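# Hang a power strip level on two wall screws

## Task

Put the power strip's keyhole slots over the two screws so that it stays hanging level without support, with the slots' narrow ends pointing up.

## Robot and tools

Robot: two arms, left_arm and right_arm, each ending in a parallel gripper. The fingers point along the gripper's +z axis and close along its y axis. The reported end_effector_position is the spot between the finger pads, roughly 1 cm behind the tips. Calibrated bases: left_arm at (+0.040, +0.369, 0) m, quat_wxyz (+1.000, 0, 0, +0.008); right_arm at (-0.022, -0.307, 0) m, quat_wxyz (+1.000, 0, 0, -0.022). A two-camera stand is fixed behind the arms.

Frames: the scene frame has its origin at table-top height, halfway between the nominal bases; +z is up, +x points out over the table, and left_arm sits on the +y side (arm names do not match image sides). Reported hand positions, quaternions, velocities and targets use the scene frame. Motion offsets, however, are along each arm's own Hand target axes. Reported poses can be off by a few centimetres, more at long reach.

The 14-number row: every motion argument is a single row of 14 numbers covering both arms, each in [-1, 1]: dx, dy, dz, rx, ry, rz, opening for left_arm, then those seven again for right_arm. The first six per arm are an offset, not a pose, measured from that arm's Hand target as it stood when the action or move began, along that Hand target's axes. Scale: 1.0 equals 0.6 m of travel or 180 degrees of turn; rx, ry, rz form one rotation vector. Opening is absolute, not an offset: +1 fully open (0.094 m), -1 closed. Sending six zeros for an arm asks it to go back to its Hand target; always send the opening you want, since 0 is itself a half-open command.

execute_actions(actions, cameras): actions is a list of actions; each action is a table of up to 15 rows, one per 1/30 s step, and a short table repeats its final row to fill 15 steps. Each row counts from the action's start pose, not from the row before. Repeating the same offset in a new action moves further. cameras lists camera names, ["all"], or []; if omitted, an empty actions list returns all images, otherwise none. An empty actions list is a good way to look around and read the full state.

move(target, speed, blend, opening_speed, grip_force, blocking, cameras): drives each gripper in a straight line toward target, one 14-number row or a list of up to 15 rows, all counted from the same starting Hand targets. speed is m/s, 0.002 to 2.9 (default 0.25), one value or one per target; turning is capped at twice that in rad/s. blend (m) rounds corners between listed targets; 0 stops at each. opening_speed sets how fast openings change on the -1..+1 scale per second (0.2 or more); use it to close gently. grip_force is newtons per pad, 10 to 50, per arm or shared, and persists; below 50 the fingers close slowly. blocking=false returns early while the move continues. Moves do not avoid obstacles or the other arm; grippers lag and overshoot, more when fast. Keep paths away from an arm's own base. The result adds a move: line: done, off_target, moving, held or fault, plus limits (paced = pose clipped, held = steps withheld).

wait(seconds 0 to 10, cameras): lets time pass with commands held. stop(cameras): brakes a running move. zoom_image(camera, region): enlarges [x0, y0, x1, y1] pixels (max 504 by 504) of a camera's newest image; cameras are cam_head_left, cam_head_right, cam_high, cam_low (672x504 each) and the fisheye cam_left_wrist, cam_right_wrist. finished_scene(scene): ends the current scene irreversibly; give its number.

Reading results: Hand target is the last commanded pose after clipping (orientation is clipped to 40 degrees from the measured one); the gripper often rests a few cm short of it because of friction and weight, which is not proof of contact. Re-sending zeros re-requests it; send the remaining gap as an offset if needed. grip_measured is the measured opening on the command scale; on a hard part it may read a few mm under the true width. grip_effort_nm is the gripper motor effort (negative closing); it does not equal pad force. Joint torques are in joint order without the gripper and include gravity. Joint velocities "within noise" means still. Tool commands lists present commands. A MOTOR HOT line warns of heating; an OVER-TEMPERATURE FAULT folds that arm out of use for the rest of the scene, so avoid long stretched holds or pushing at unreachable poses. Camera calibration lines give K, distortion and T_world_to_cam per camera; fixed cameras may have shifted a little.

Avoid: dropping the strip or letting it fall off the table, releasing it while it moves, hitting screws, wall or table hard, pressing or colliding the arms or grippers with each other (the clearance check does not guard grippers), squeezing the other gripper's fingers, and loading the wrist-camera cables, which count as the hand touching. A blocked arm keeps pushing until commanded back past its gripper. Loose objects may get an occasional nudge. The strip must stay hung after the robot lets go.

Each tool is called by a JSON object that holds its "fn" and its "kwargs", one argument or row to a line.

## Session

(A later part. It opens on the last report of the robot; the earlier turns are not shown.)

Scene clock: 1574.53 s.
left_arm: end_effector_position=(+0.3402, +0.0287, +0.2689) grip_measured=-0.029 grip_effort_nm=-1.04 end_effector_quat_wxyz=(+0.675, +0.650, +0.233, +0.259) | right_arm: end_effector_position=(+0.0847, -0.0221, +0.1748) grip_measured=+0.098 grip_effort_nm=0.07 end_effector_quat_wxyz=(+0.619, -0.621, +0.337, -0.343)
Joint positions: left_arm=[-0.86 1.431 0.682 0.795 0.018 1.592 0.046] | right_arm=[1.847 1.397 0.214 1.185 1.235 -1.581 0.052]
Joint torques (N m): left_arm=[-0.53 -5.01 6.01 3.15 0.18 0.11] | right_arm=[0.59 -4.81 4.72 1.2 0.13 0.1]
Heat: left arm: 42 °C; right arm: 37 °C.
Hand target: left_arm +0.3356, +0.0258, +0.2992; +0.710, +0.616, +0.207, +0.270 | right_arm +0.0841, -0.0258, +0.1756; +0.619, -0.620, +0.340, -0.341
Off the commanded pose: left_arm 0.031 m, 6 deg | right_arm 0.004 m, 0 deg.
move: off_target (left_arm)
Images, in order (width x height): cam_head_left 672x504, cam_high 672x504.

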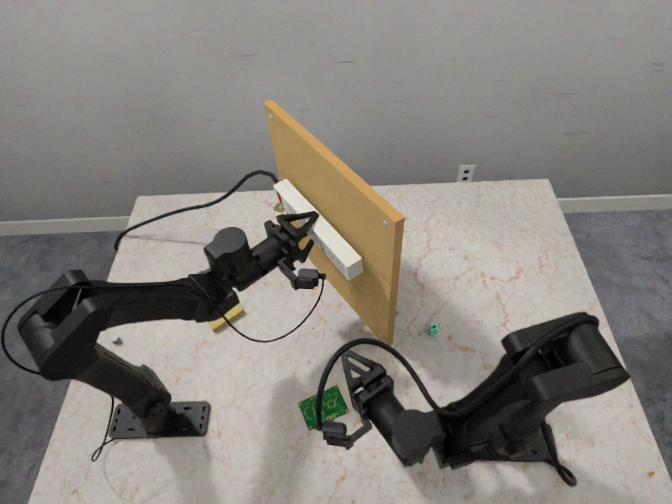

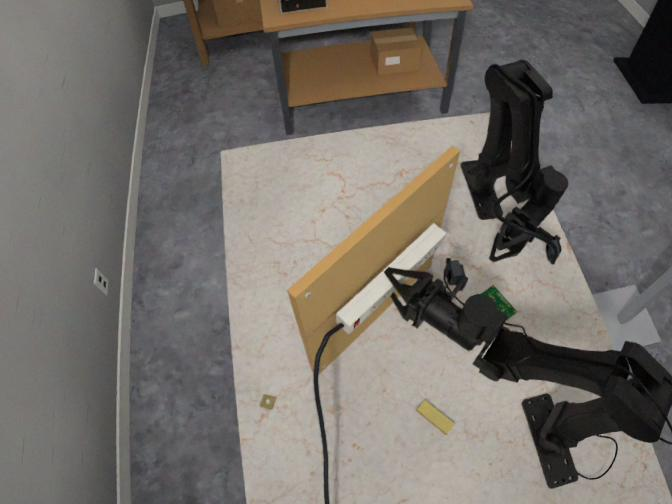

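{"fn": "move", "kwargs": {
  "target": [0,0,0.03,0.0,0,0,-0.5,0,0,0,0,0,0,0.1],
  "speed": 0.04,
  "cameras": ["cam_head_left","cam_high"]
}}

{"fn": "zoom_image", "kwargs": {
  "camera": "cam_head_left",
  "region": [270, 170, 390, 290]
}}

{"fn": "zoom_image", "kwargs": {
  "camera": "cam_high",
  "region": [330, 210, 460, 340]
}}

Scene clock: 1601.83 s.
left_arm: end_effector_position=(+0.3443, +0.0235, +0.2524) grip_measured=-0.029 grip_effort_nm=-1.04 end_effector_quat_wxyz=(+0.664, +0.662, +0.237, +0.254) | right_arm: end_effector_position=(+0.0847, -0.0221, +0.1748) grip_measured=+0.098 grip_effort_nm=0.08 end_effector_quat_wxyz=(+0.619, -0.621, +0.337, -0.343)
Joint positions: left_arm=[-0.861 1.475 0.686 0.8 0.018 1.592 0.046] | right_arm=[1.847 1.397 0.214 1.185 1.235 -1.581 0.052]
Joint torques (N m): left_arm=[-0.62 -4.67 9.73 3.11 0.15 0.11] | right_arm=[0.75 -4.77 4.7 1.23 0.11 0.09]
Heat: left arm: 42 °C; right arm: 37 °C.
Hand target: left_arm +0.3468, +0.0120, +0.3022; +0.711, +0.616, +0.207, +0.270 | right_arm +0.0841, -0.0258, +0.1756; +0.619, -0.620, +0.340, -0.341
Off the commanded pose: left_arm 0.051 m, 8 deg | right_arm 0.004 m, 0 deg.
move: off_target (left_arm)
Images, in order (width x height): cam_head_left 672x504, cam_high 672x504.

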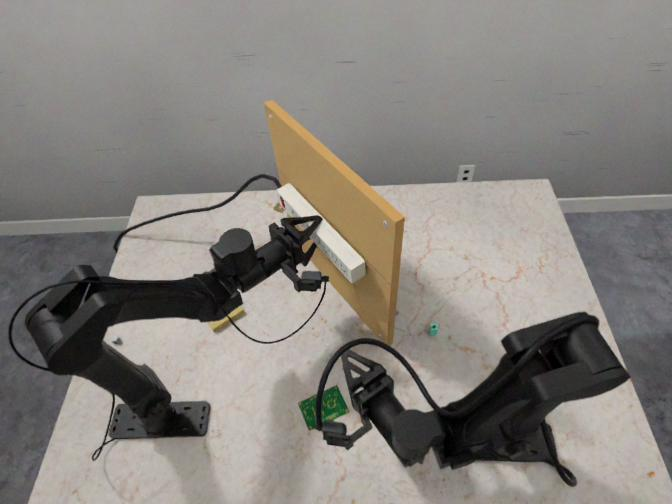

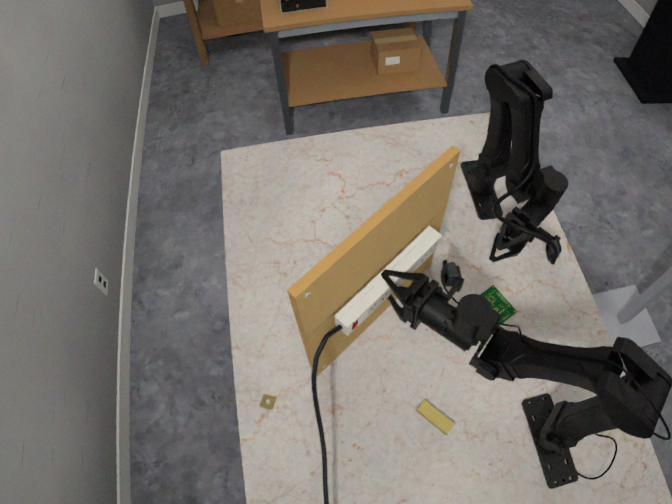

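Scaled by 4.200 from the camera's 672x504 image, which has a finer 960x720 frame.

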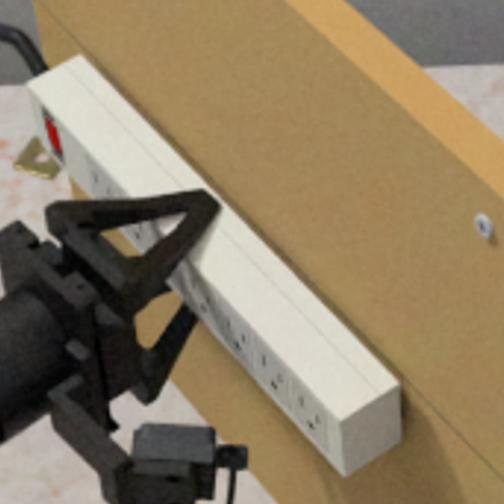

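Scaled by 3.877 from the camera's 672x504 image, which has a finer 960x720 frame.

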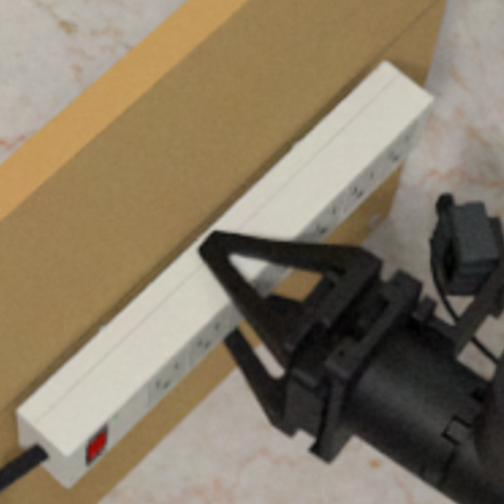

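{"fn": "move", "kwargs": {
  "target": [0,0.025,-0.016,0.0,0,0,-0.5,0,0,0,0,0,0,0.1],
  "speed": 0.05
}}

Scene clock: 1617.67 s.
left_arm: end_effector_position=(+0.3430, +0.0252, +0.2599) grip_measured=-0.029 grip_effort_nm=-1.04 end_effector_quat_wxyz=(+0.664, +0.662, +0.237, +0.254) | right_arm: end_effector_position=(+0.0847, -0.0221, +0.1748) grip_measured=+0.098 grip_effort_nm=0.07 end_effector_quat_wxyz=(+0.619, -0.621, +0.337, -0.343)
Joint positions: left_arm=[-0.861 1.448 0.697 0.761 0.017 1.592 0.046] | right_arm=[1.847 1.397 0.214 1.185 1.235 -1.581 0.052]
Joint torques (N m): left_arm=[-0.68 -7.99 8.95 2.78 0.15 0.11] | right_arm=[0.72 -4.94 4.79 1.23 0.12 0.09]
Heat: left arm: 43 °C; right arm: 37 °C.
Hand target: left_arm +0.3389, +0.0208, +0.3153; +0.711, +0.616, +0.207, +0.270 | right_arm +0.0841, -0.0258, +0.1756; +0.619, -0.620, +0.340, -0.341
Off the commanded pose: left_arm 0.056 m, 9 deg | right_arm 0.004 m, 0 deg.
move: off_target (left_arm)

{"fn": "move", "kwargs": {
  "target": [0,0.015,0.02,0.0,0,0,-0.5,0,0,0,0,0,0,0.1],
  "speed": 0.04,
  "cameras": ["cam_head_left","cam_high"]
}}

{"fn": "zoom_image", "kwargs": {
  "camera": "cam_head_left",
  "region": [270, 170, 390, 290]
}}

{"fn": "zoom_image", "kwargs": {
  "camera": "cam_high",
  "region": [330, 210, 460, 340]
}}

Scene clock: 1635.90 s.
left_arm: end_effector_position=(+0.3446, +0.0234, +0.2640) grip_measured=-0.029 grip_effort_nm=-1.04 end_effector_quat_wxyz=(+0.658, +0.668, +0.240, +0.251) | right_arm: end_effector_position=(+0.0847, -0.0221, +0.1748) grip_measured=+0.098 grip_effort_nm=0.08 end_effector_quat_wxyz=(+0.619, -0.621, +0.337, -0.343)
Joint positions: left_arm=[-0.861 1.439 0.729 0.703 0.017 1.591 0.046] | right_arm=[1.847 1.397 0.214 1.185 1.235 -1.581 0.052]
Joint torques (N m): left_arm=[-0.88 -6.19 10.77 2.99 0.12 0.13] | right_arm=[0.68 -4.72 4.83 1.26 0.1 0.1]
Heat: left arm: 44 °C; right arm: 37 °C.
Hand target: left_arm +0.3454, +0.0126, +0.3261; +0.710, +0.616, +0.207, +0.270 | right_arm +0.0841, -0.0258, +0.1756; +0.619, -0.620, +0.340, -0.341
Off the commanded pose: left_arm 0.063 m, 10 deg | right_arm 0.004 m, 0 deg.
move: off_target (left_arm)
Images, in order (width x height): cam_head_left 672x504, cam_high 672x504.

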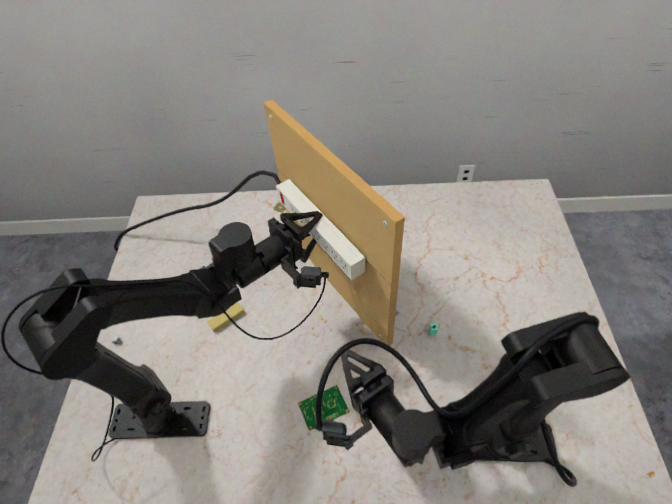

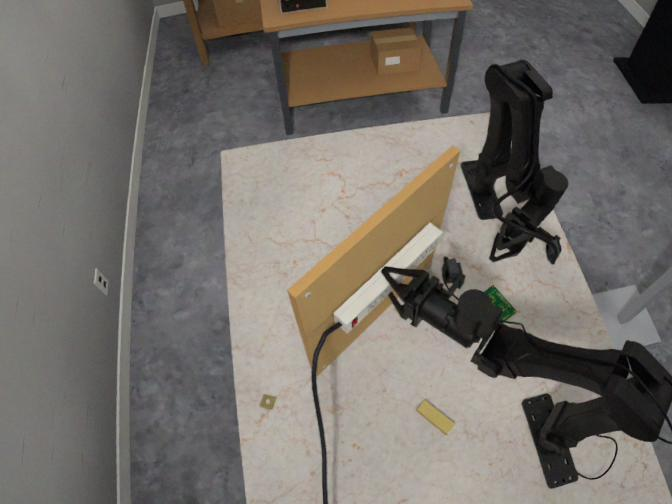

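Scaled by 4.200 from the camera's 672x504 image, which has a finer 960x720 frame.

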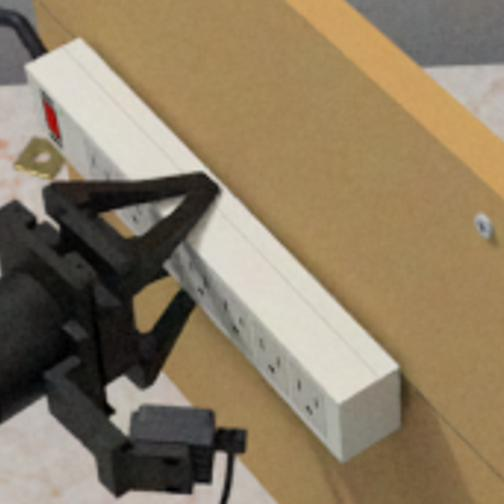

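Scaled by 3.877 from the camera's 672x504 image, which has a finer 960x720 frame.

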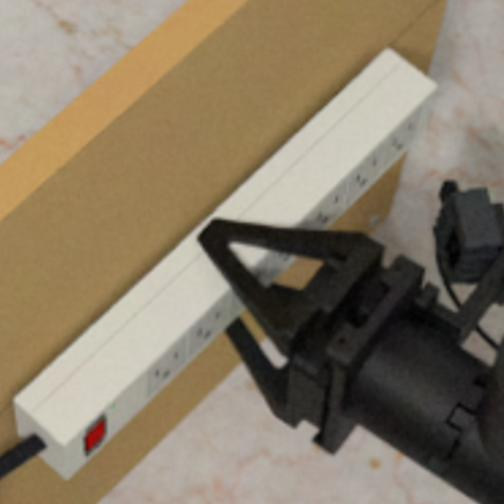

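{"fn": "move", "kwargs": {
  "target": [0,0.018,0,0.0,0,0,-0.5,0,0,0,0,0,0,0.1],
  "speed": 0.03
}}

Scene clock: 1651.47 s.
left_arm: end_effector_position=(+0.3449, +0.0231, +0.2651) grip_measured=-0.029 grip_effort_nm=-1.04 end_effector_quat_wxyz=(+0.648, +0.678, +0.243, +0.248) | right_arm: end_effector_position=(+0.0847, -0.0221, +0.1748) grip_measured=+0.098 grip_effort_nm=0.07 end_effector_quat_wxyz=(+0.619, -0.621, +0.337, -0.343)
Joint positions: left_arm=[-0.861 1.425 0.753 0.635 0.017 1.594 0.046] | right_arm=[1.847 1.397 0.214 1.185 1.235 -1.581 0.052]
Joint torques (N m): left_arm=[-0.99 -7.32 10.73 3.16 0.11 0.08] | right_arm=[0.55 -4.72 4.85 1.23 0.13 0.11]
Heat: left arm: 43 °C; right arm: 37 °C.
Hand target: left_arm +0.3440, +0.0136, +0.3369; +0.711, +0.616, +0.207, +0.270 | right_arm +0.0841, -0.0258, +0.1756; +0.619, -0.620, +0.340, -0.341
Off the commanded pose: left_arm 0.072 m, 11 deg | right_arm 0.004 m, 0 deg.
move: off_target (left_arm)

{"fn": "move", "kwargs": {
  "target": [0,0.0,0.005,-0.018,0,0,-0.5,0,0,0,0,0,0,0.1],
  "speed": 0.03,
  "cameras": ["cam_head_left","cam_high"]
}}

{"fn": "zoom_image", "kwargs": {
  "camera": "cam_head_left",
  "region": [270, 170, 390, 290]
}}

{"fn": "zoom_image", "kwargs": {
  "camera": "cam_high",
  "region": [330, 210, 460, 340]
}}

Scene clock: 1660.20 s.
left_arm: end_effector_position=(+0.3449, +0.0231, +0.2665) grip_measured=-0.029 grip_effort_nm=-1.04 end_effector_quat_wxyz=(+0.650, +0.676, +0.242, +0.249) | right_arm: end_effector_position=(+0.0847, -0.0221, +0.1748) grip_measured=+0.098 grip_effort_nm=0.08 end_effector_quat_wxyz=(+0.619, -0.621, +0.337, -0.343)
Joint positions: left_arm=[-0.861 1.425 0.753 0.642 0.017 1.594 0.046] | right_arm=[1.847 1.397 0.214 1.185 1.235 -1.581 0.052]
Joint torques (N m): left_arm=[-0.94 -5 8.81 4.24 0.14 0.07] | right_arm=[0.66 -4.71 4.92 1.22 0.11 0.08]
Heat: left arm: 44 °C; right arm: 37 °C.
Hand target: left_arm +0.3458, +0.0113, +0.3374; +0.728, +0.596, +0.199, +0.275 | right_arm +0.0841, -0.0258, +0.1756; +0.619, -0.620, +0.340, -0.341
Off the commanded pose: left_arm 0.072 m, 14 deg | right_arm 0.004 m, 0 deg.
move: off_target (left_arm)
Images, in order (width x height): cam_head_left 672x504, cam_high 672x504.

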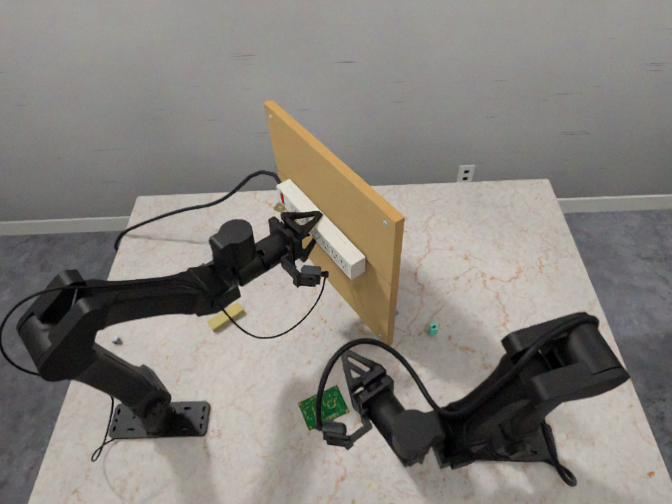

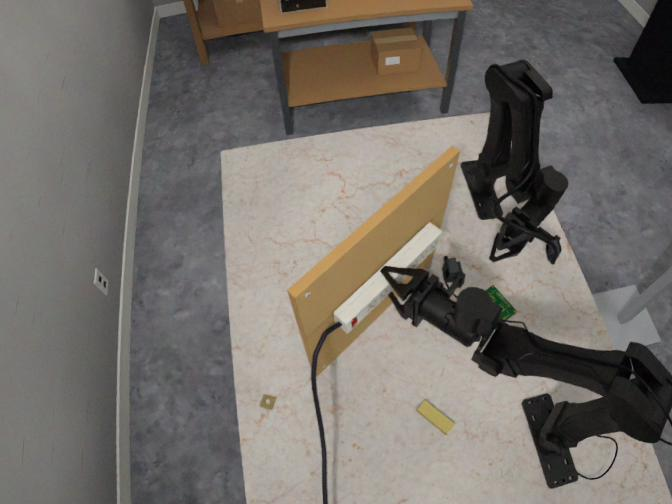

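Scaled by 4.200 from the camera's 672x504 image, which has a finer 960x720 frame.

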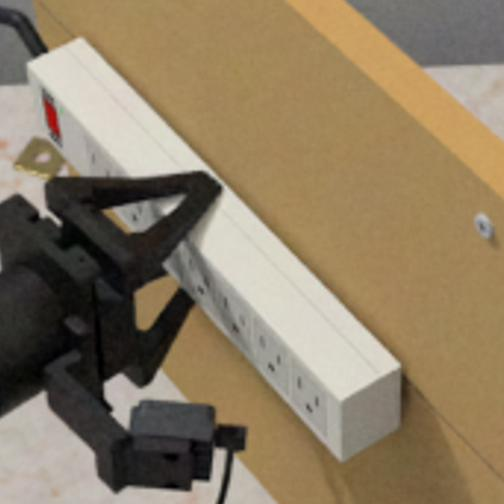

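Scaled by 3.877 from the camera's 672x504 image, which has a finer 960x720 frame.

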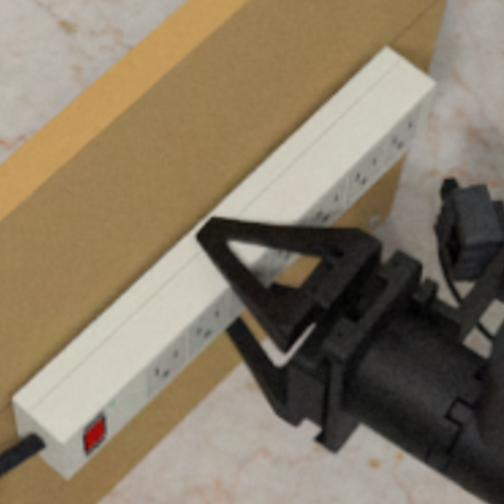

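{"fn": "move", "kwargs": {
  "target": [0,0.0,0.0,-0.015,0,0,-0.5,0,0,0,0,0,0,0.1],
  "speed": 0.03
}}

Scene clock: 1666.47 s.
left_arm: end_effector_position=(+0.3448, +0.0233, +0.2663) grip_measured=-0.029 grip_effort_nm=-1.04 end_effector_quat_wxyz=(+0.661, +0.665, +0.239, +0.253) | right_arm: end_effector_position=(+0.0847, -0.0221, +0.1748) grip_measured=+0.098 grip_effort_nm=0.08 end_effector_quat_wxyz=(+0.619, -0.621, +0.337, -0.343)
Joint positions: left_arm=[-0.861 1.441 0.729 0.714 0.017 1.591 0.046] | right_arm=[1.847 1.397 0.214 1.185 1.235 -1.581 0.052]
Joint torques (N m): left_arm=[-0.84 -4.12 8.83 4.46 0.16 0.1] | right_arm=[0.66 -4.86 4.66 1.23 0.13 0.07]
Heat: left arm: 46 °C; right arm: 37 °C.
Hand target: left_arm +0.3458, +0.0113, +0.3374; +0.742, +0.578, +0.193, +0.280 | right_arm +0.0841, -0.0258, +0.1756; +0.619, -0.620, +0.340, -0.341
Off the commanded pose: left_arm 0.072 m, 15 deg | right_arm 0.004 m, 0 deg.
move: off_target (left_arm)

{"fn": "move", "kwargs": {
  "target": [0,0.012,0.002,-0.006,0,0,-0.5,0,0,0,0,0,0,0.1],
  "speed": 0.03
}}

Scene clock: 1674.37 s.
left_arm: end_effector_position=(+0.3446, +0.0234, +0.2662) grip_measured=-0.029 grip_effort_nm=-1.04 end_effector_quat_wxyz=(+0.663, +0.663, +0.238, +0.253) | right_arm: end_effector_position=(+0.0847, -0.0221, +0.1748) grip_measured=+0.098 grip_effort_nm=0.07 end_effector_quat_wxyz=(+0.619, -0.621, +0.337, -0.343)
Joint positions: left_arm=[-0.861 1.443 0.724 0.725 0.017 1.59 0.046] | right_arm=[1.847 1.397 0.214 1.185 1.235 -1.581 0.052]
Joint torques (N m): left_arm=[-0.85 -4.75 9.29 4.47 0.16 0.11] | right_arm=[0.84 -4.75 4.71 1.24 0.13 0.06]
Heat: left arm: 49 °C; right arm: 37 °C.
Hand target: left_arm +0.3452, +0.0117, +0.3445; +0.747, +0.571, +0.190, +0.282 | right_arm +0.0841, -0.0258, +0.1756; +0.619, -0.620, +0.340, -0.341
Off the commanded pose: left_arm 0.079 m, 16 deg | right_arm 0.004 m, 0 deg.
move: off_target (left_arm)

{"fn": "wait", "kwargs": {
  "seconds": 0.1,
  "cameras": ["cam_head_left","cam_high"]
}}

{"fn": "zoom_image", "kwargs": {
  "camera": "cam_head_left",
  "region": [270, 170, 390, 290]
}}

{"fn": "zoom_image", "kwargs": {
  "camera": "cam_high",
  "region": [330, 210, 460, 340]
}}

Scene clock: 1683.83 s.
left_arm: end_effector_position=(+0.3446, +0.0234, +0.2662) grip_measured=-0.029 grip_effort_nm=-1.04 end_effector_quat_wxyz=(+0.663, +0.663, +0.238, +0.253) | right_arm: end_effector_position=(+0.0847, -0.0221, +0.1748) grip_measured=+0.098 grip_effort_nm=0.08 end_effector_quat_wxyz=(+0.619, -0.621, +0.337, -0.343)
Joint positions: left_arm=[-0.861 1.443 0.724 0.725 0.017 1.59 0.046] | right_arm=[1.847 1.397 0.214 1.185 1.235 -1.581 0.052]
Joint torques (N m): left_arm=[-0.9 -4.68 9.28 4.46 0.17 0.09] | right_arm=[0.44 -4.85 4.7 1.19 0.16 0.09]
Heat: left arm: 51 °C; right arm: 37 °C.
Hand target: left_arm +0.3452, +0.0117, +0.3445; +0.747, +0.571, +0.190, +0.282 | right_arm +0.0841, -0.0258, +0.1756; +0.619, -0.620, +0.340, -0.341
Tool commands: left_gripper/opening=-0.5 right_gripper/opening=+0.1
Off the commanded pose: left_arm 0.079 m, 16 deg | right_arm 0.004 m, 0 deg.
wait: 0.10 s; at rest from the start
Images, in order (width x height): cam_head_left 672x504, cam_high 672x504.

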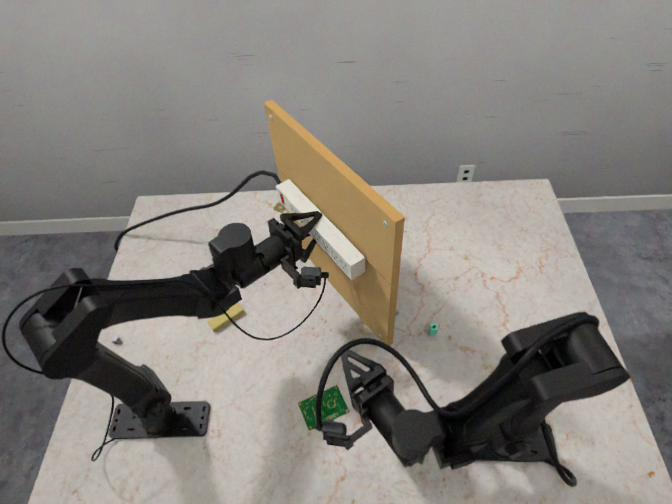

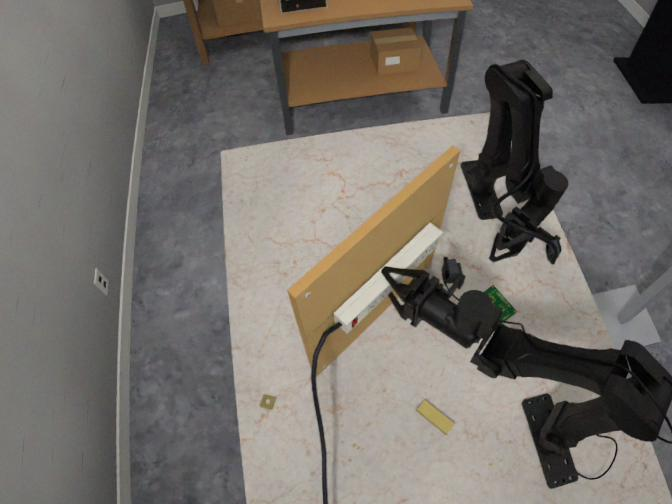

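Scaled by 4.200 from the camera's 672x504 image, which has a finer 960x720 frame.

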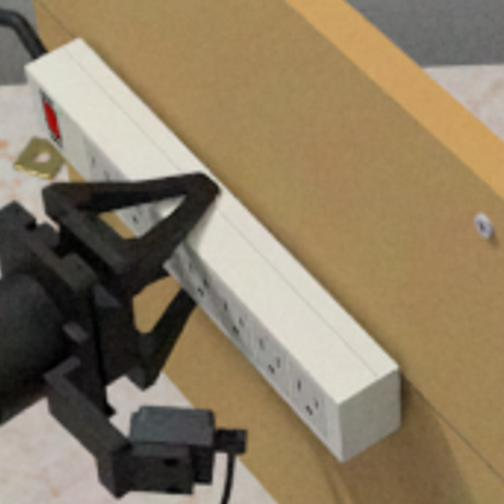

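Scaled by 3.877 from the camera's 672x504 image, which has a finer 960x720 frame.

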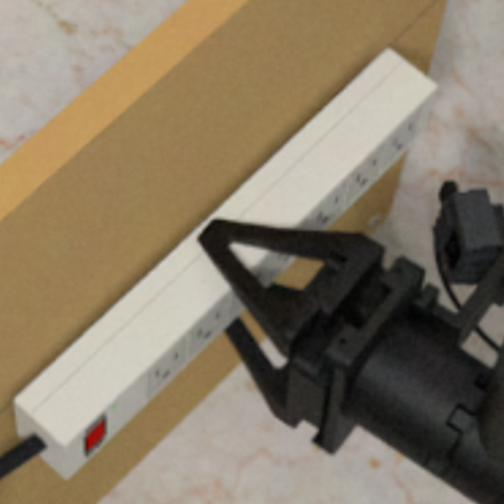

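{"fn": "wait", "kwargs": {
  "seconds": 0.1,
  "cameras": ["cam_right_wrist","cam_left_wrist","cam_low"]
}}

Scene clock: 1694.00 s.
left_arm: end_effector_position=(+0.3446, +0.0234, +0.2662) grip_measured=-0.029 grip_effort_nm=-1.04 end_effector_quat_wxyz=(+0.663, +0.663, +0.238, +0.253) | right_arm: end_effector_position=(+0.0847, -0.0221, +0.1748) grip_measured=+0.098 grip_effort_nm=0.07 end_effector_quat_wxyz=(+0.619, -0.621, +0.337, -0.343)
Joint positions: left_arm=[-0.861 1.443 0.724 0.725 0.017 1.59 0.046] | right_arm=[1.847 1.397 0.214 1.185 1.235 -1.581 0.052]
Joint torques (N m): left_arm=[-0.85 -4.72 9.29 4.47 0.15 0.11] | right_arm=[0.62 -4.82 4.9 1.24 0.13 0.11]
Heat: left arm: 52 °C; right arm: 37 °C.
Hand target: left_arm +0.3452, +0.0117, +0.3445; +0.747, +0.571, +0.190, +0.282 | right_arm +0.0841, -0.0258, +0.1756; +0.619, -0.620, +0.340, -0.341
Tool commands: left_gripper/opening=-0.5 right_gripper/opening=+0.1
Off the commanded pose: left_arm 0.079 m, 16 deg | right_arm 0.004 m, 0 deg.
wait: 0.10 s; at rest from the start
camera_calibration:
cam_left_wrist: T_world_to_cam=[[0.142033, 0.0544978, -0.988361, 0.218416], [0.0421474, 0.997245, 0.0610444, -0.0616814], [0.988964, -0.0503272, 0.139344, -0.260945], [0, 0, 0, 1]] pos_world=[0.229643, 0.0364757, 0.256]
cam_right_wrist: T_world_to_cam=[[0.104625, -0.0373154, 0.993811, -0.177257], [-0.168147, -0.985573, -0.019304, -0.0060646], [0.980194, -0.165087, -0.10939, 0.0493754], [0, 0, 0, 1]] pos_world=[-0.0308716, -0.00444028, 0.181444]
Images, in order (width x height): cam_low 672x504, cam_left_wrist 672x504, cam_right_wrist 672x504.

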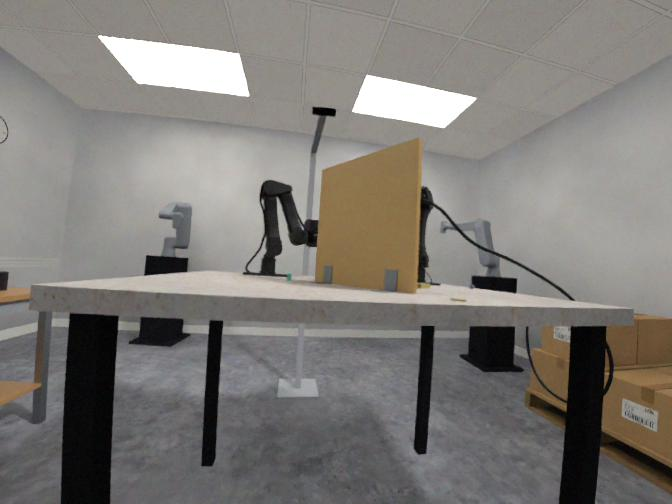

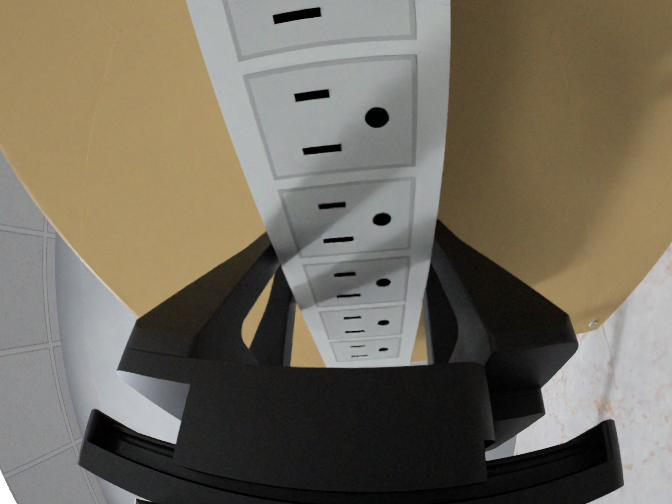

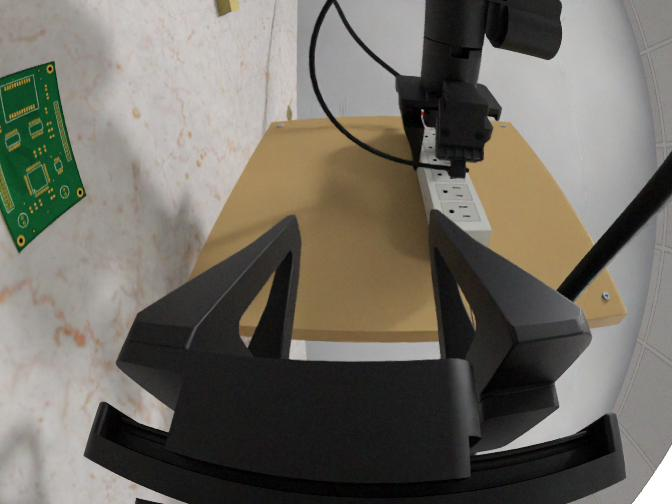

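{"fn": "zoom_image", "kwargs": {
  "camera": "cam_right_wrist",
  "region": [390, 100, 530, 260]
}}

{"fn": "zoom_image", "kwargs": {
  "camera": "cam_head_left",
  "region": [340, 240, 400, 300]
}}

Scaled by 3.150 from the camera's 672x504 image, which has a finer 960x720 frame.

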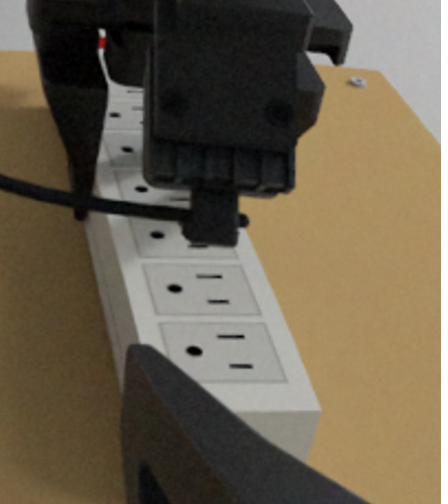

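This scene's latest camera images include none from cam_head_left. They are from: cam_low, cam_left_wrist, cam_right_wrist. cam_head_left's image comes with the result of a call that names it in "cameras".

{"fn": "move", "kwargs": {
  "target": [0,-0.02,-0.03,0.01,0,0,-0.5,0,0,0,0,0,0,0.1],
  "speed": 0.03,
  "cameras": ["cam_head_left","cam_high"]
}}

{"fn": "zoom_image", "kwargs": {
  "camera": "cam_head_left",
  "region": [270, 170, 390, 290]
}}

{"fn": "zoom_image", "kwargs": {
  "camera": "cam_high",
  "region": [330, 210, 460, 340]
}}

Scene clock: 1712.97 s.
left_arm: end_effector_position=(+0.3432, +0.0254, +0.2671) grip_measured=-0.029 grip_effort_nm=-1.04 end_effector_quat_wxyz=(+0.672, +0.654, +0.242, +0.251) | right_arm: end_effector_position=(+0.0847, -0.0221, +0.1748) grip_measured=+0.098 grip_effort_nm=0.08 end_effector_quat_wxyz=(+0.619, -0.621, +0.337, -0.343)
Joint positions: left_arm=[-0.861 1.443 0.704 0.767 0.016 1.574 0.046] | right_arm=[1.847 1.397 0.214 1.185 1.235 -1.581 0.052]
Joint torques (N m): left_arm=[-0.72 -6.3 6.64 4.06 0.18 0.28] | right_arm=[0.75 -4.78 4.74 1.22 0.14 0.08]
Heat: left arm: 53 °C; right arm: 36 °C.
Hand target: left_arm +0.3367, +0.0228, +0.3281; +0.738, +0.583, +0.195, +0.279 | right_arm +0.0841, -0.0258, +0.1756; +0.619, -0.620, +0.340, -0.341
Off the commanded pose: left_arm 0.061 m, 13 deg | right_arm 0.004 m, 0 deg.
move: off_target (left_arm)
Images, in order (width x height): cam_head_left 672x504, cam_high 672x504.

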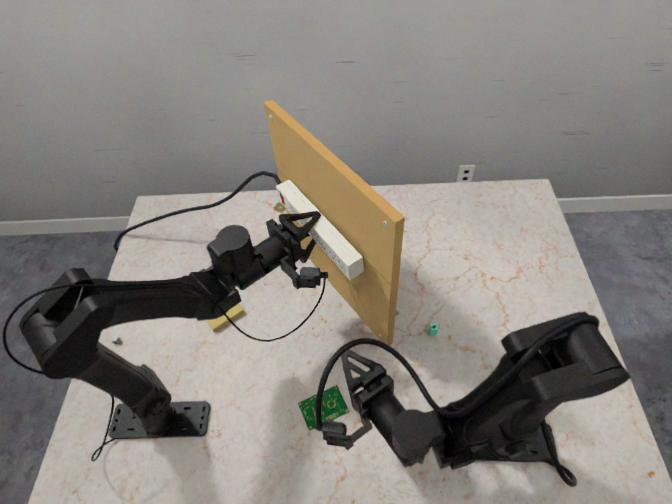

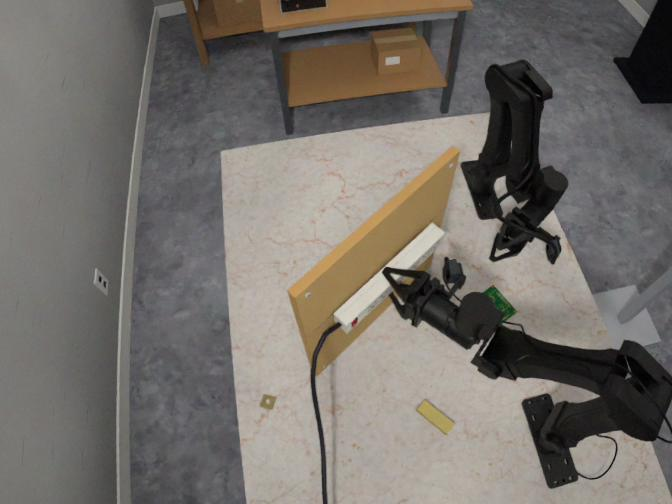

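Scaled by 4.200 from the camera's 672x504 image, which has a finer 960x720 frame.

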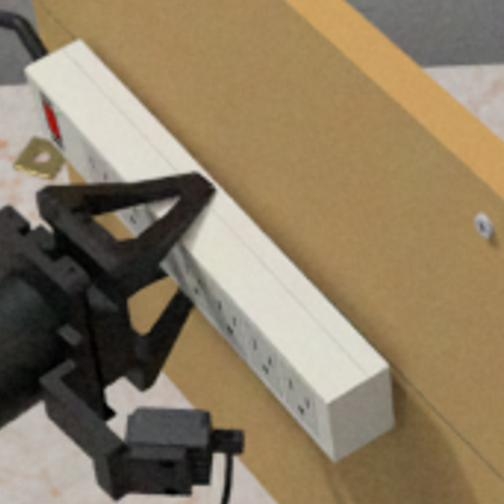

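Scaled by 3.877 from the camera's 672x504 image, which has a finer 960x720 frame.

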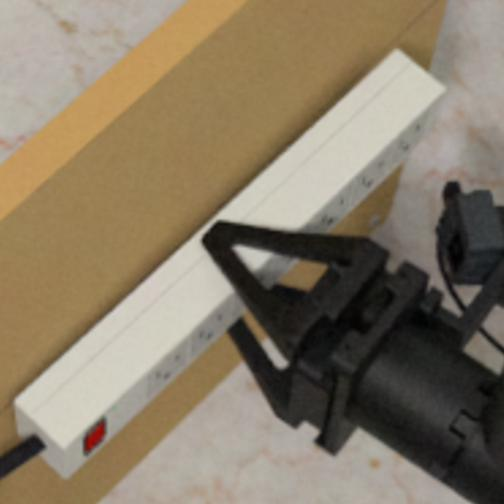

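{"fn": "move", "kwargs": {
  "target": [0,-0.005,-0.025,0.0,0,0,-0.5,0,0,0,0,0,0,0.1],
  "speed": 0.03,
  "cameras": ["cam_head_left","cam_high"]
}}

{"fn": "zoom_image", "kwargs": {
  "camera": "cam_head_left",
  "region": [270, 170, 390, 290]
}}

{"fn": "zoom_image", "kwargs": {
  "camera": "cam_high",
  "region": [330, 210, 460, 340]
}}

Scene clock: 1722.00 s.
left_arm: end_effector_position=(+0.3390, +0.0303, +0.2785) grip_measured=-0.029 grip_effort_nm=-1.04 end_effector_quat_wxyz=(+0.697, +0.627, +0.229, +0.263) | right_arm: end_effector_position=(+0.0847, -0.0221, +0.1748) grip_measured=+0.098 grip_effort_nm=0.07 end_effector_quat_wxyz=(+0.619, -0.621, +0.337, -0.343)
Joint positions: left_arm=[-0.861 1.443 0.664 0.888 0.015 1.58 0.046] | right_arm=[1.847 1.397 0.214 1.185 1.235 -1.581 0.052]
Joint torques (N m): left_arm=[-0.44 -8.09 5.65 3.11 0.23 0.21] | right_arm=[0.7 -4.85 4.88 1.26 0.14 0.09]
Heat: left arm: 54 °C; right arm: 36 °C.
Hand target: left_arm +0.3281, +0.0336, +0.3215; +0.738, +0.583, +0.195, +0.279 | right_arm +0.0841, -0.0258, +0.1756; +0.619, -0.620, +0.340, -0.341
Off the commanded pose: left_arm 0.045 m, 8 deg | right_arm 0.004 m, 0 deg.
move: off_target (left_arm)
Images, in order (width x height): cam_head_left 672x504, cam_high 672x504.

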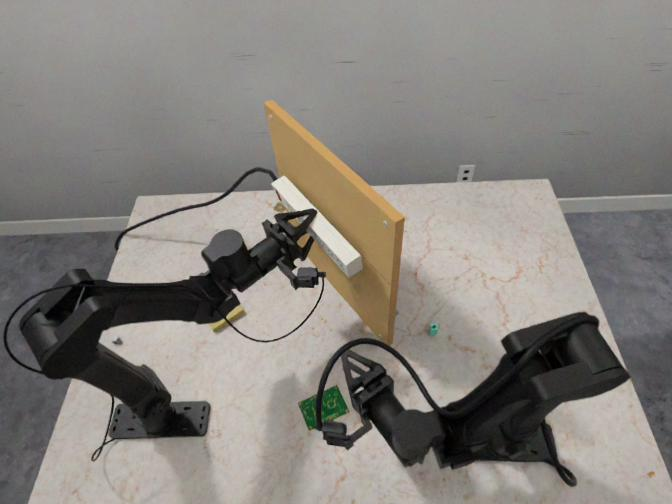

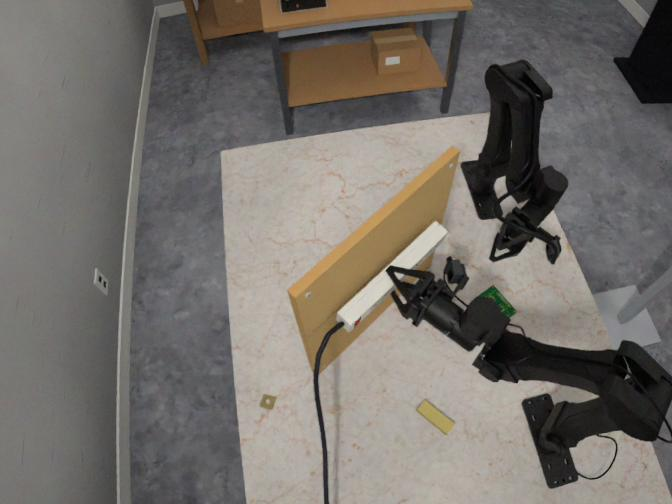

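Scaled by 4.200 from the camera's 672x504 image, which has a finer 960x720 frame.

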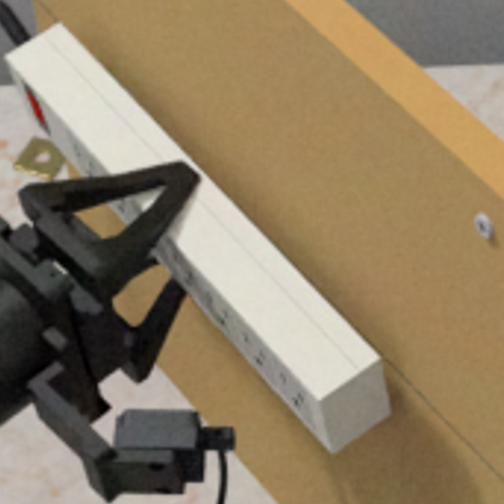

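Scaled by 3.877 from the camera's 672x504 image, which has a finer 960x720 frame.

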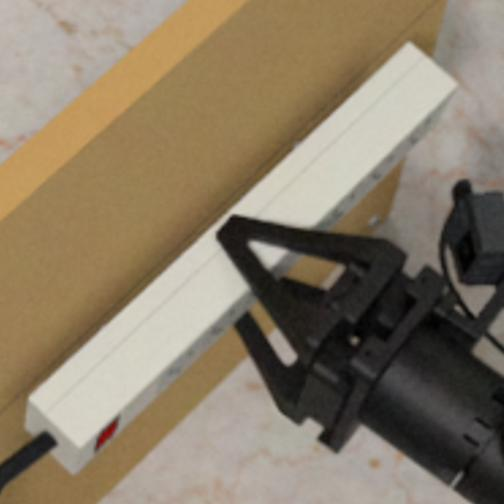

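{"fn": "move", "kwargs": {
  "target": [0,-0.012,0.004,0.026,0,0,-0.5,0,0,0,0,0,0,0.1],
  "speed": 0.04
}}

Scene clock: 1786.63 s.
left_arm: end_effector_position=(+0.3367, +0.0329, +0.2658) grip_measured=-0.029 grip_effort_nm=-1.04 end_effector_quat_wxyz=(+0.672, +0.654, +0.237, +0.255) | right_arm: end_effector_position=(+0.0847, -0.0221, +0.1748) grip_measured=+0.098 grip_effort_nm=0.08 end_effector_quat_wxyz=(+0.619, -0.621, +0.337, -0.343)
Joint positions: left_arm=[-0.861 1.407 0.664 0.776 0.015 1.585 0.046] | right_arm=[1.847 1.397 0.214 1.185 1.235 -1.581 0.052]
Joint torques (N m): left_arm=[-0.5 -7.86 8.09 2.8 0.2 0.16] | right_arm=[0.79 -4.74 4.71 1.18 0.16 0.11]
Heat: left arm: 47 °C; right arm: 36 °C.
Hand target: left_arm +0.3309, +0.0306, +0.3152; +0.713, +0.613, +0.206, +0.271 | right_arm +0.0841, -0.0258, +0.1756; +0.619, -0.620, +0.340, -0.341
Off the commanded pose: left_arm 0.050 m, 8 deg | right_arm 0.004 m, 0 deg.
move: off_target (left_arm)

{"fn": "move", "kwargs": {
  "target": [0,0.003,0.035,0.008,0,0,-0.5,0,0,0,0,0,0,0.1],
  "speed": 0.04
}}

Scene clock: 1793.60 s.
left_arm: end_effector_position=(+0.3440, +0.0247, +0.2803) grip_measured=-0.029 grip_effort_nm=-1.04 end_effector_quat_wxyz=(+0.672, +0.653, +0.237, +0.256) | right_arm: end_effector_position=(+0.0847, -0.0221, +0.1748) grip_measured=+0.098 grip_effort_nm=0.07 end_effector_quat_wxyz=(+0.619, -0.621, +0.337, -0.343)
Joint positions: left_arm=[-0.861 1.423 0.74 0.718 0.014 1.585 0.046] | right_arm=[1.847 1.397 0.214 1.185 1.235 -1.581 0.052]
Joint torques (N m): left_arm=[-0.79 -4.56 9.65 2.67 0.17 0.18] | right_arm=[0.66 -4.86 4.7 1.25 0.11 0.07]
Heat: left arm: 47 °C; right arm: 36 °C.
Hand target: left_arm +0.3437, +0.0148, +0.3205; +0.706, +0.622, +0.209, +0.268 | right_arm +0.0841, -0.0258, +0.1756; +0.619, -0.620, +0.340, -0.341
Off the commanded pose: left_arm 0.041 m, 6 deg | right_arm 0.004 m, 0 deg.
move: off_target (left_arm)

{"fn": "move", "kwargs": {
  "target": [0,-0.035,0.012,0.006,0,0,-0.5,0,0,0,0,0,0,0.1],
  "speed": 0.02,
  "cameras": ["cam_head_left","cam_high"]
}}

{"fn": "zoom_image", "kwargs": {
  "camera": "cam_head_left",
  "region": [270, 170, 390, 290]
}}

{"fn": "zoom_image", "kwargs": {
  "camera": "cam_high",
  "region": [330, 210, 460, 340]
}}

Scene clock: 1804.47 s.
left_arm: end_effector_position=(+0.3456, +0.0227, +0.2803) grip_measured=-0.040 grip_effort_nm=-1.05 end_effector_quat_wxyz=(+0.677, +0.648, +0.236, +0.257) | right_arm: end_effector_position=(+0.0847, -0.0221, +0.1748) grip_measured=+0.098 grip_effort_nm=0.07 end_effector_quat_wxyz=(+0.619, -0.621, +0.337, -0.343)
Joint positions: left_arm=[-0.861 1.441 0.74 0.749 0.014 1.585 0.045] | right_arm=[1.847 1.397 0.214 1.185 1.235 -1.581 0.052]
Joint torques (N m): left_arm=[-0.68 -0.62 9.39 2.91 0.16 0.19] | right_arm=[0.68 -4.82 4.81 1.25 0.12 0.07]
Heat: left arm: 48 °C; right arm: 36 °C.
Hand target: left_arm +0.3508, +0.0075, +0.3007; +0.700, +0.628, +0.212, +0.266 | right_arm +0.0841, -0.0258, +0.1756; +0.619, -0.620, +0.340, -0.341
Off the commanded pose: left_arm 0.026 m, 5 deg | right_arm 0.004 m, 0 deg.
move: off_target (left_arm)
Images, in order (width x height): cam_head_left 672x504, cam_high 672x504.

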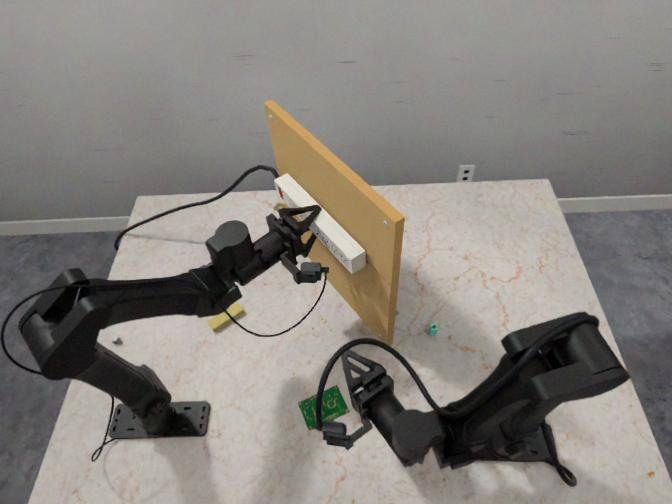

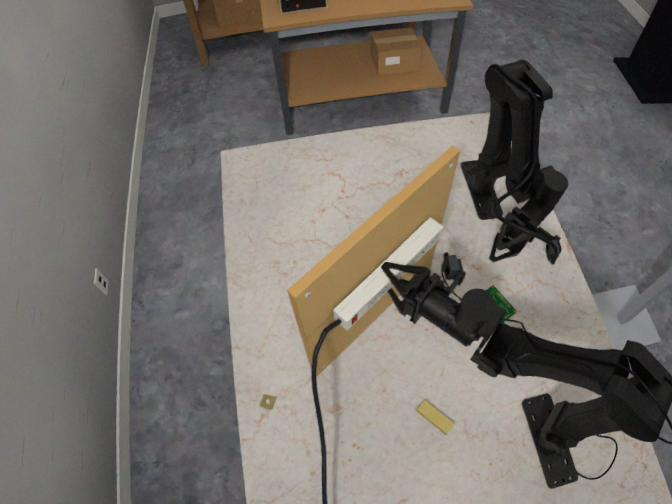

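Scaled by 4.200 from the camera's 672x504 image, which has a finer 960x720 frame.

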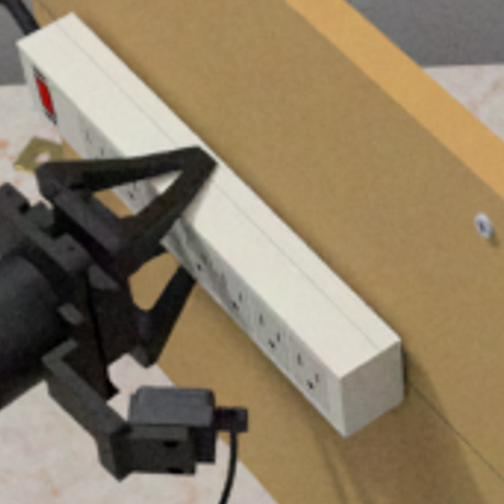

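Scaled by 3.877 from the camera's 672x504 image, which has a finer 960x720 frame.

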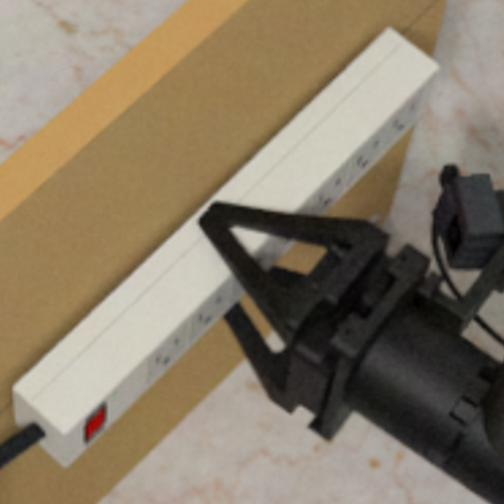

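{"fn": "move", "kwargs": {
  "target": [0,-0.02,-0.004,0.0,0,0,-0.5,0,0,0,0,0,0,0.1],
  "speed": 0.02
}}

Scene clock: 1810.33 s.
left_arm: end_effector_position=(+0.3456, +0.0227, +0.2798) grip_measured=-0.042 grip_effort_nm=-1.04 end_effector_quat_wxyz=(+0.687, +0.638, +0.233, +0.260) | right_arm: end_effector_position=(+0.0847, -0.0221, +0.1748) grip_measured=+0.098 grip_effort_nm=0.08 end_effector_quat_wxyz=(+0.619, -0.621, +0.337, -0.343)
Joint positions: left_arm=[-0.861 1.46 0.72 0.818 0.014 1.582 0.045] | right_arm=[1.847 1.397 0.214 1.185 1.235 -1.581 0.052]
Joint torques (N m): left_arm=[-0.5 -0.1 8.36 2.7 0.2 0.21] | right_arm=[0.77 -4.66 4.7 1.21 0.17 0.08]
Heat: left arm: 47 °C; right arm: 36 °C.
Hand target: left_arm +0.3505, +0.0085, +0.2882; +0.700, +0.628, +0.212, +0.266 | right_arm +0.0841, -0.0258, +0.1756; +0.619, -0.620, +0.340, -0.341
Off the commanded pose: left_arm 0.017 m, 3 deg | right_arm 0.004 m, 0 deg.
move: off_target (left_arm)

{"fn": "move", "kwargs": {
  "target": [
    [0,0.005,-0.035,0.01,0,0,-0.5,0,0,0,0,0,0,0.1],
    [0,-0.012,-0.035,0.012,0,0,-0.5,0,0,0,0,0,0,0.1]
  ],
  "speed": 0.04
}}

Scene clock: 1833.43 s.
left_arm: end_effector_position=(+0.3421, +0.0266, +0.2564) grip_measured=-0.043 grip_effort_nm=-1.04 end_effector_quat_wxyz=(+0.663, +0.662, +0.240, +0.253) | right_arm: end_effector_position=(+0.0847, -0.0221, +0.1748) grip_measured=+0.098 grip_effort_nm=0.07 end_effector_quat_wxyz=(+0.619, -0.621, +0.337, -0.343)
Joint positions: left_arm=[-0.861 1.448 0.684 0.771 0.014 1.587 0.045] | right_arm=[1.847 1.397 0.214 1.185 1.235 -1.581 0.052]
Joint torques (N m): left_arm=[-0.32 -5.46 5.76 2.78 0.2 0.18] | right_arm=[0.72 -4.71 4.71 1.24 0.13 0.15]
Heat: left arm: 46 °C; right arm: 36 °C.
Hand target: left_arm +0.3381, +0.0241, +0.2787; +0.688, +0.641, +0.217, +0.262 | right_arm +0.0841, -0.0258, +0.1756; +0.619, -0.620, +0.340, -0.341
Off the commanded pose: left_arm 0.023 m, 5 deg | right_arm 0.004 m, 0 deg.
move: off_target (left_arm)


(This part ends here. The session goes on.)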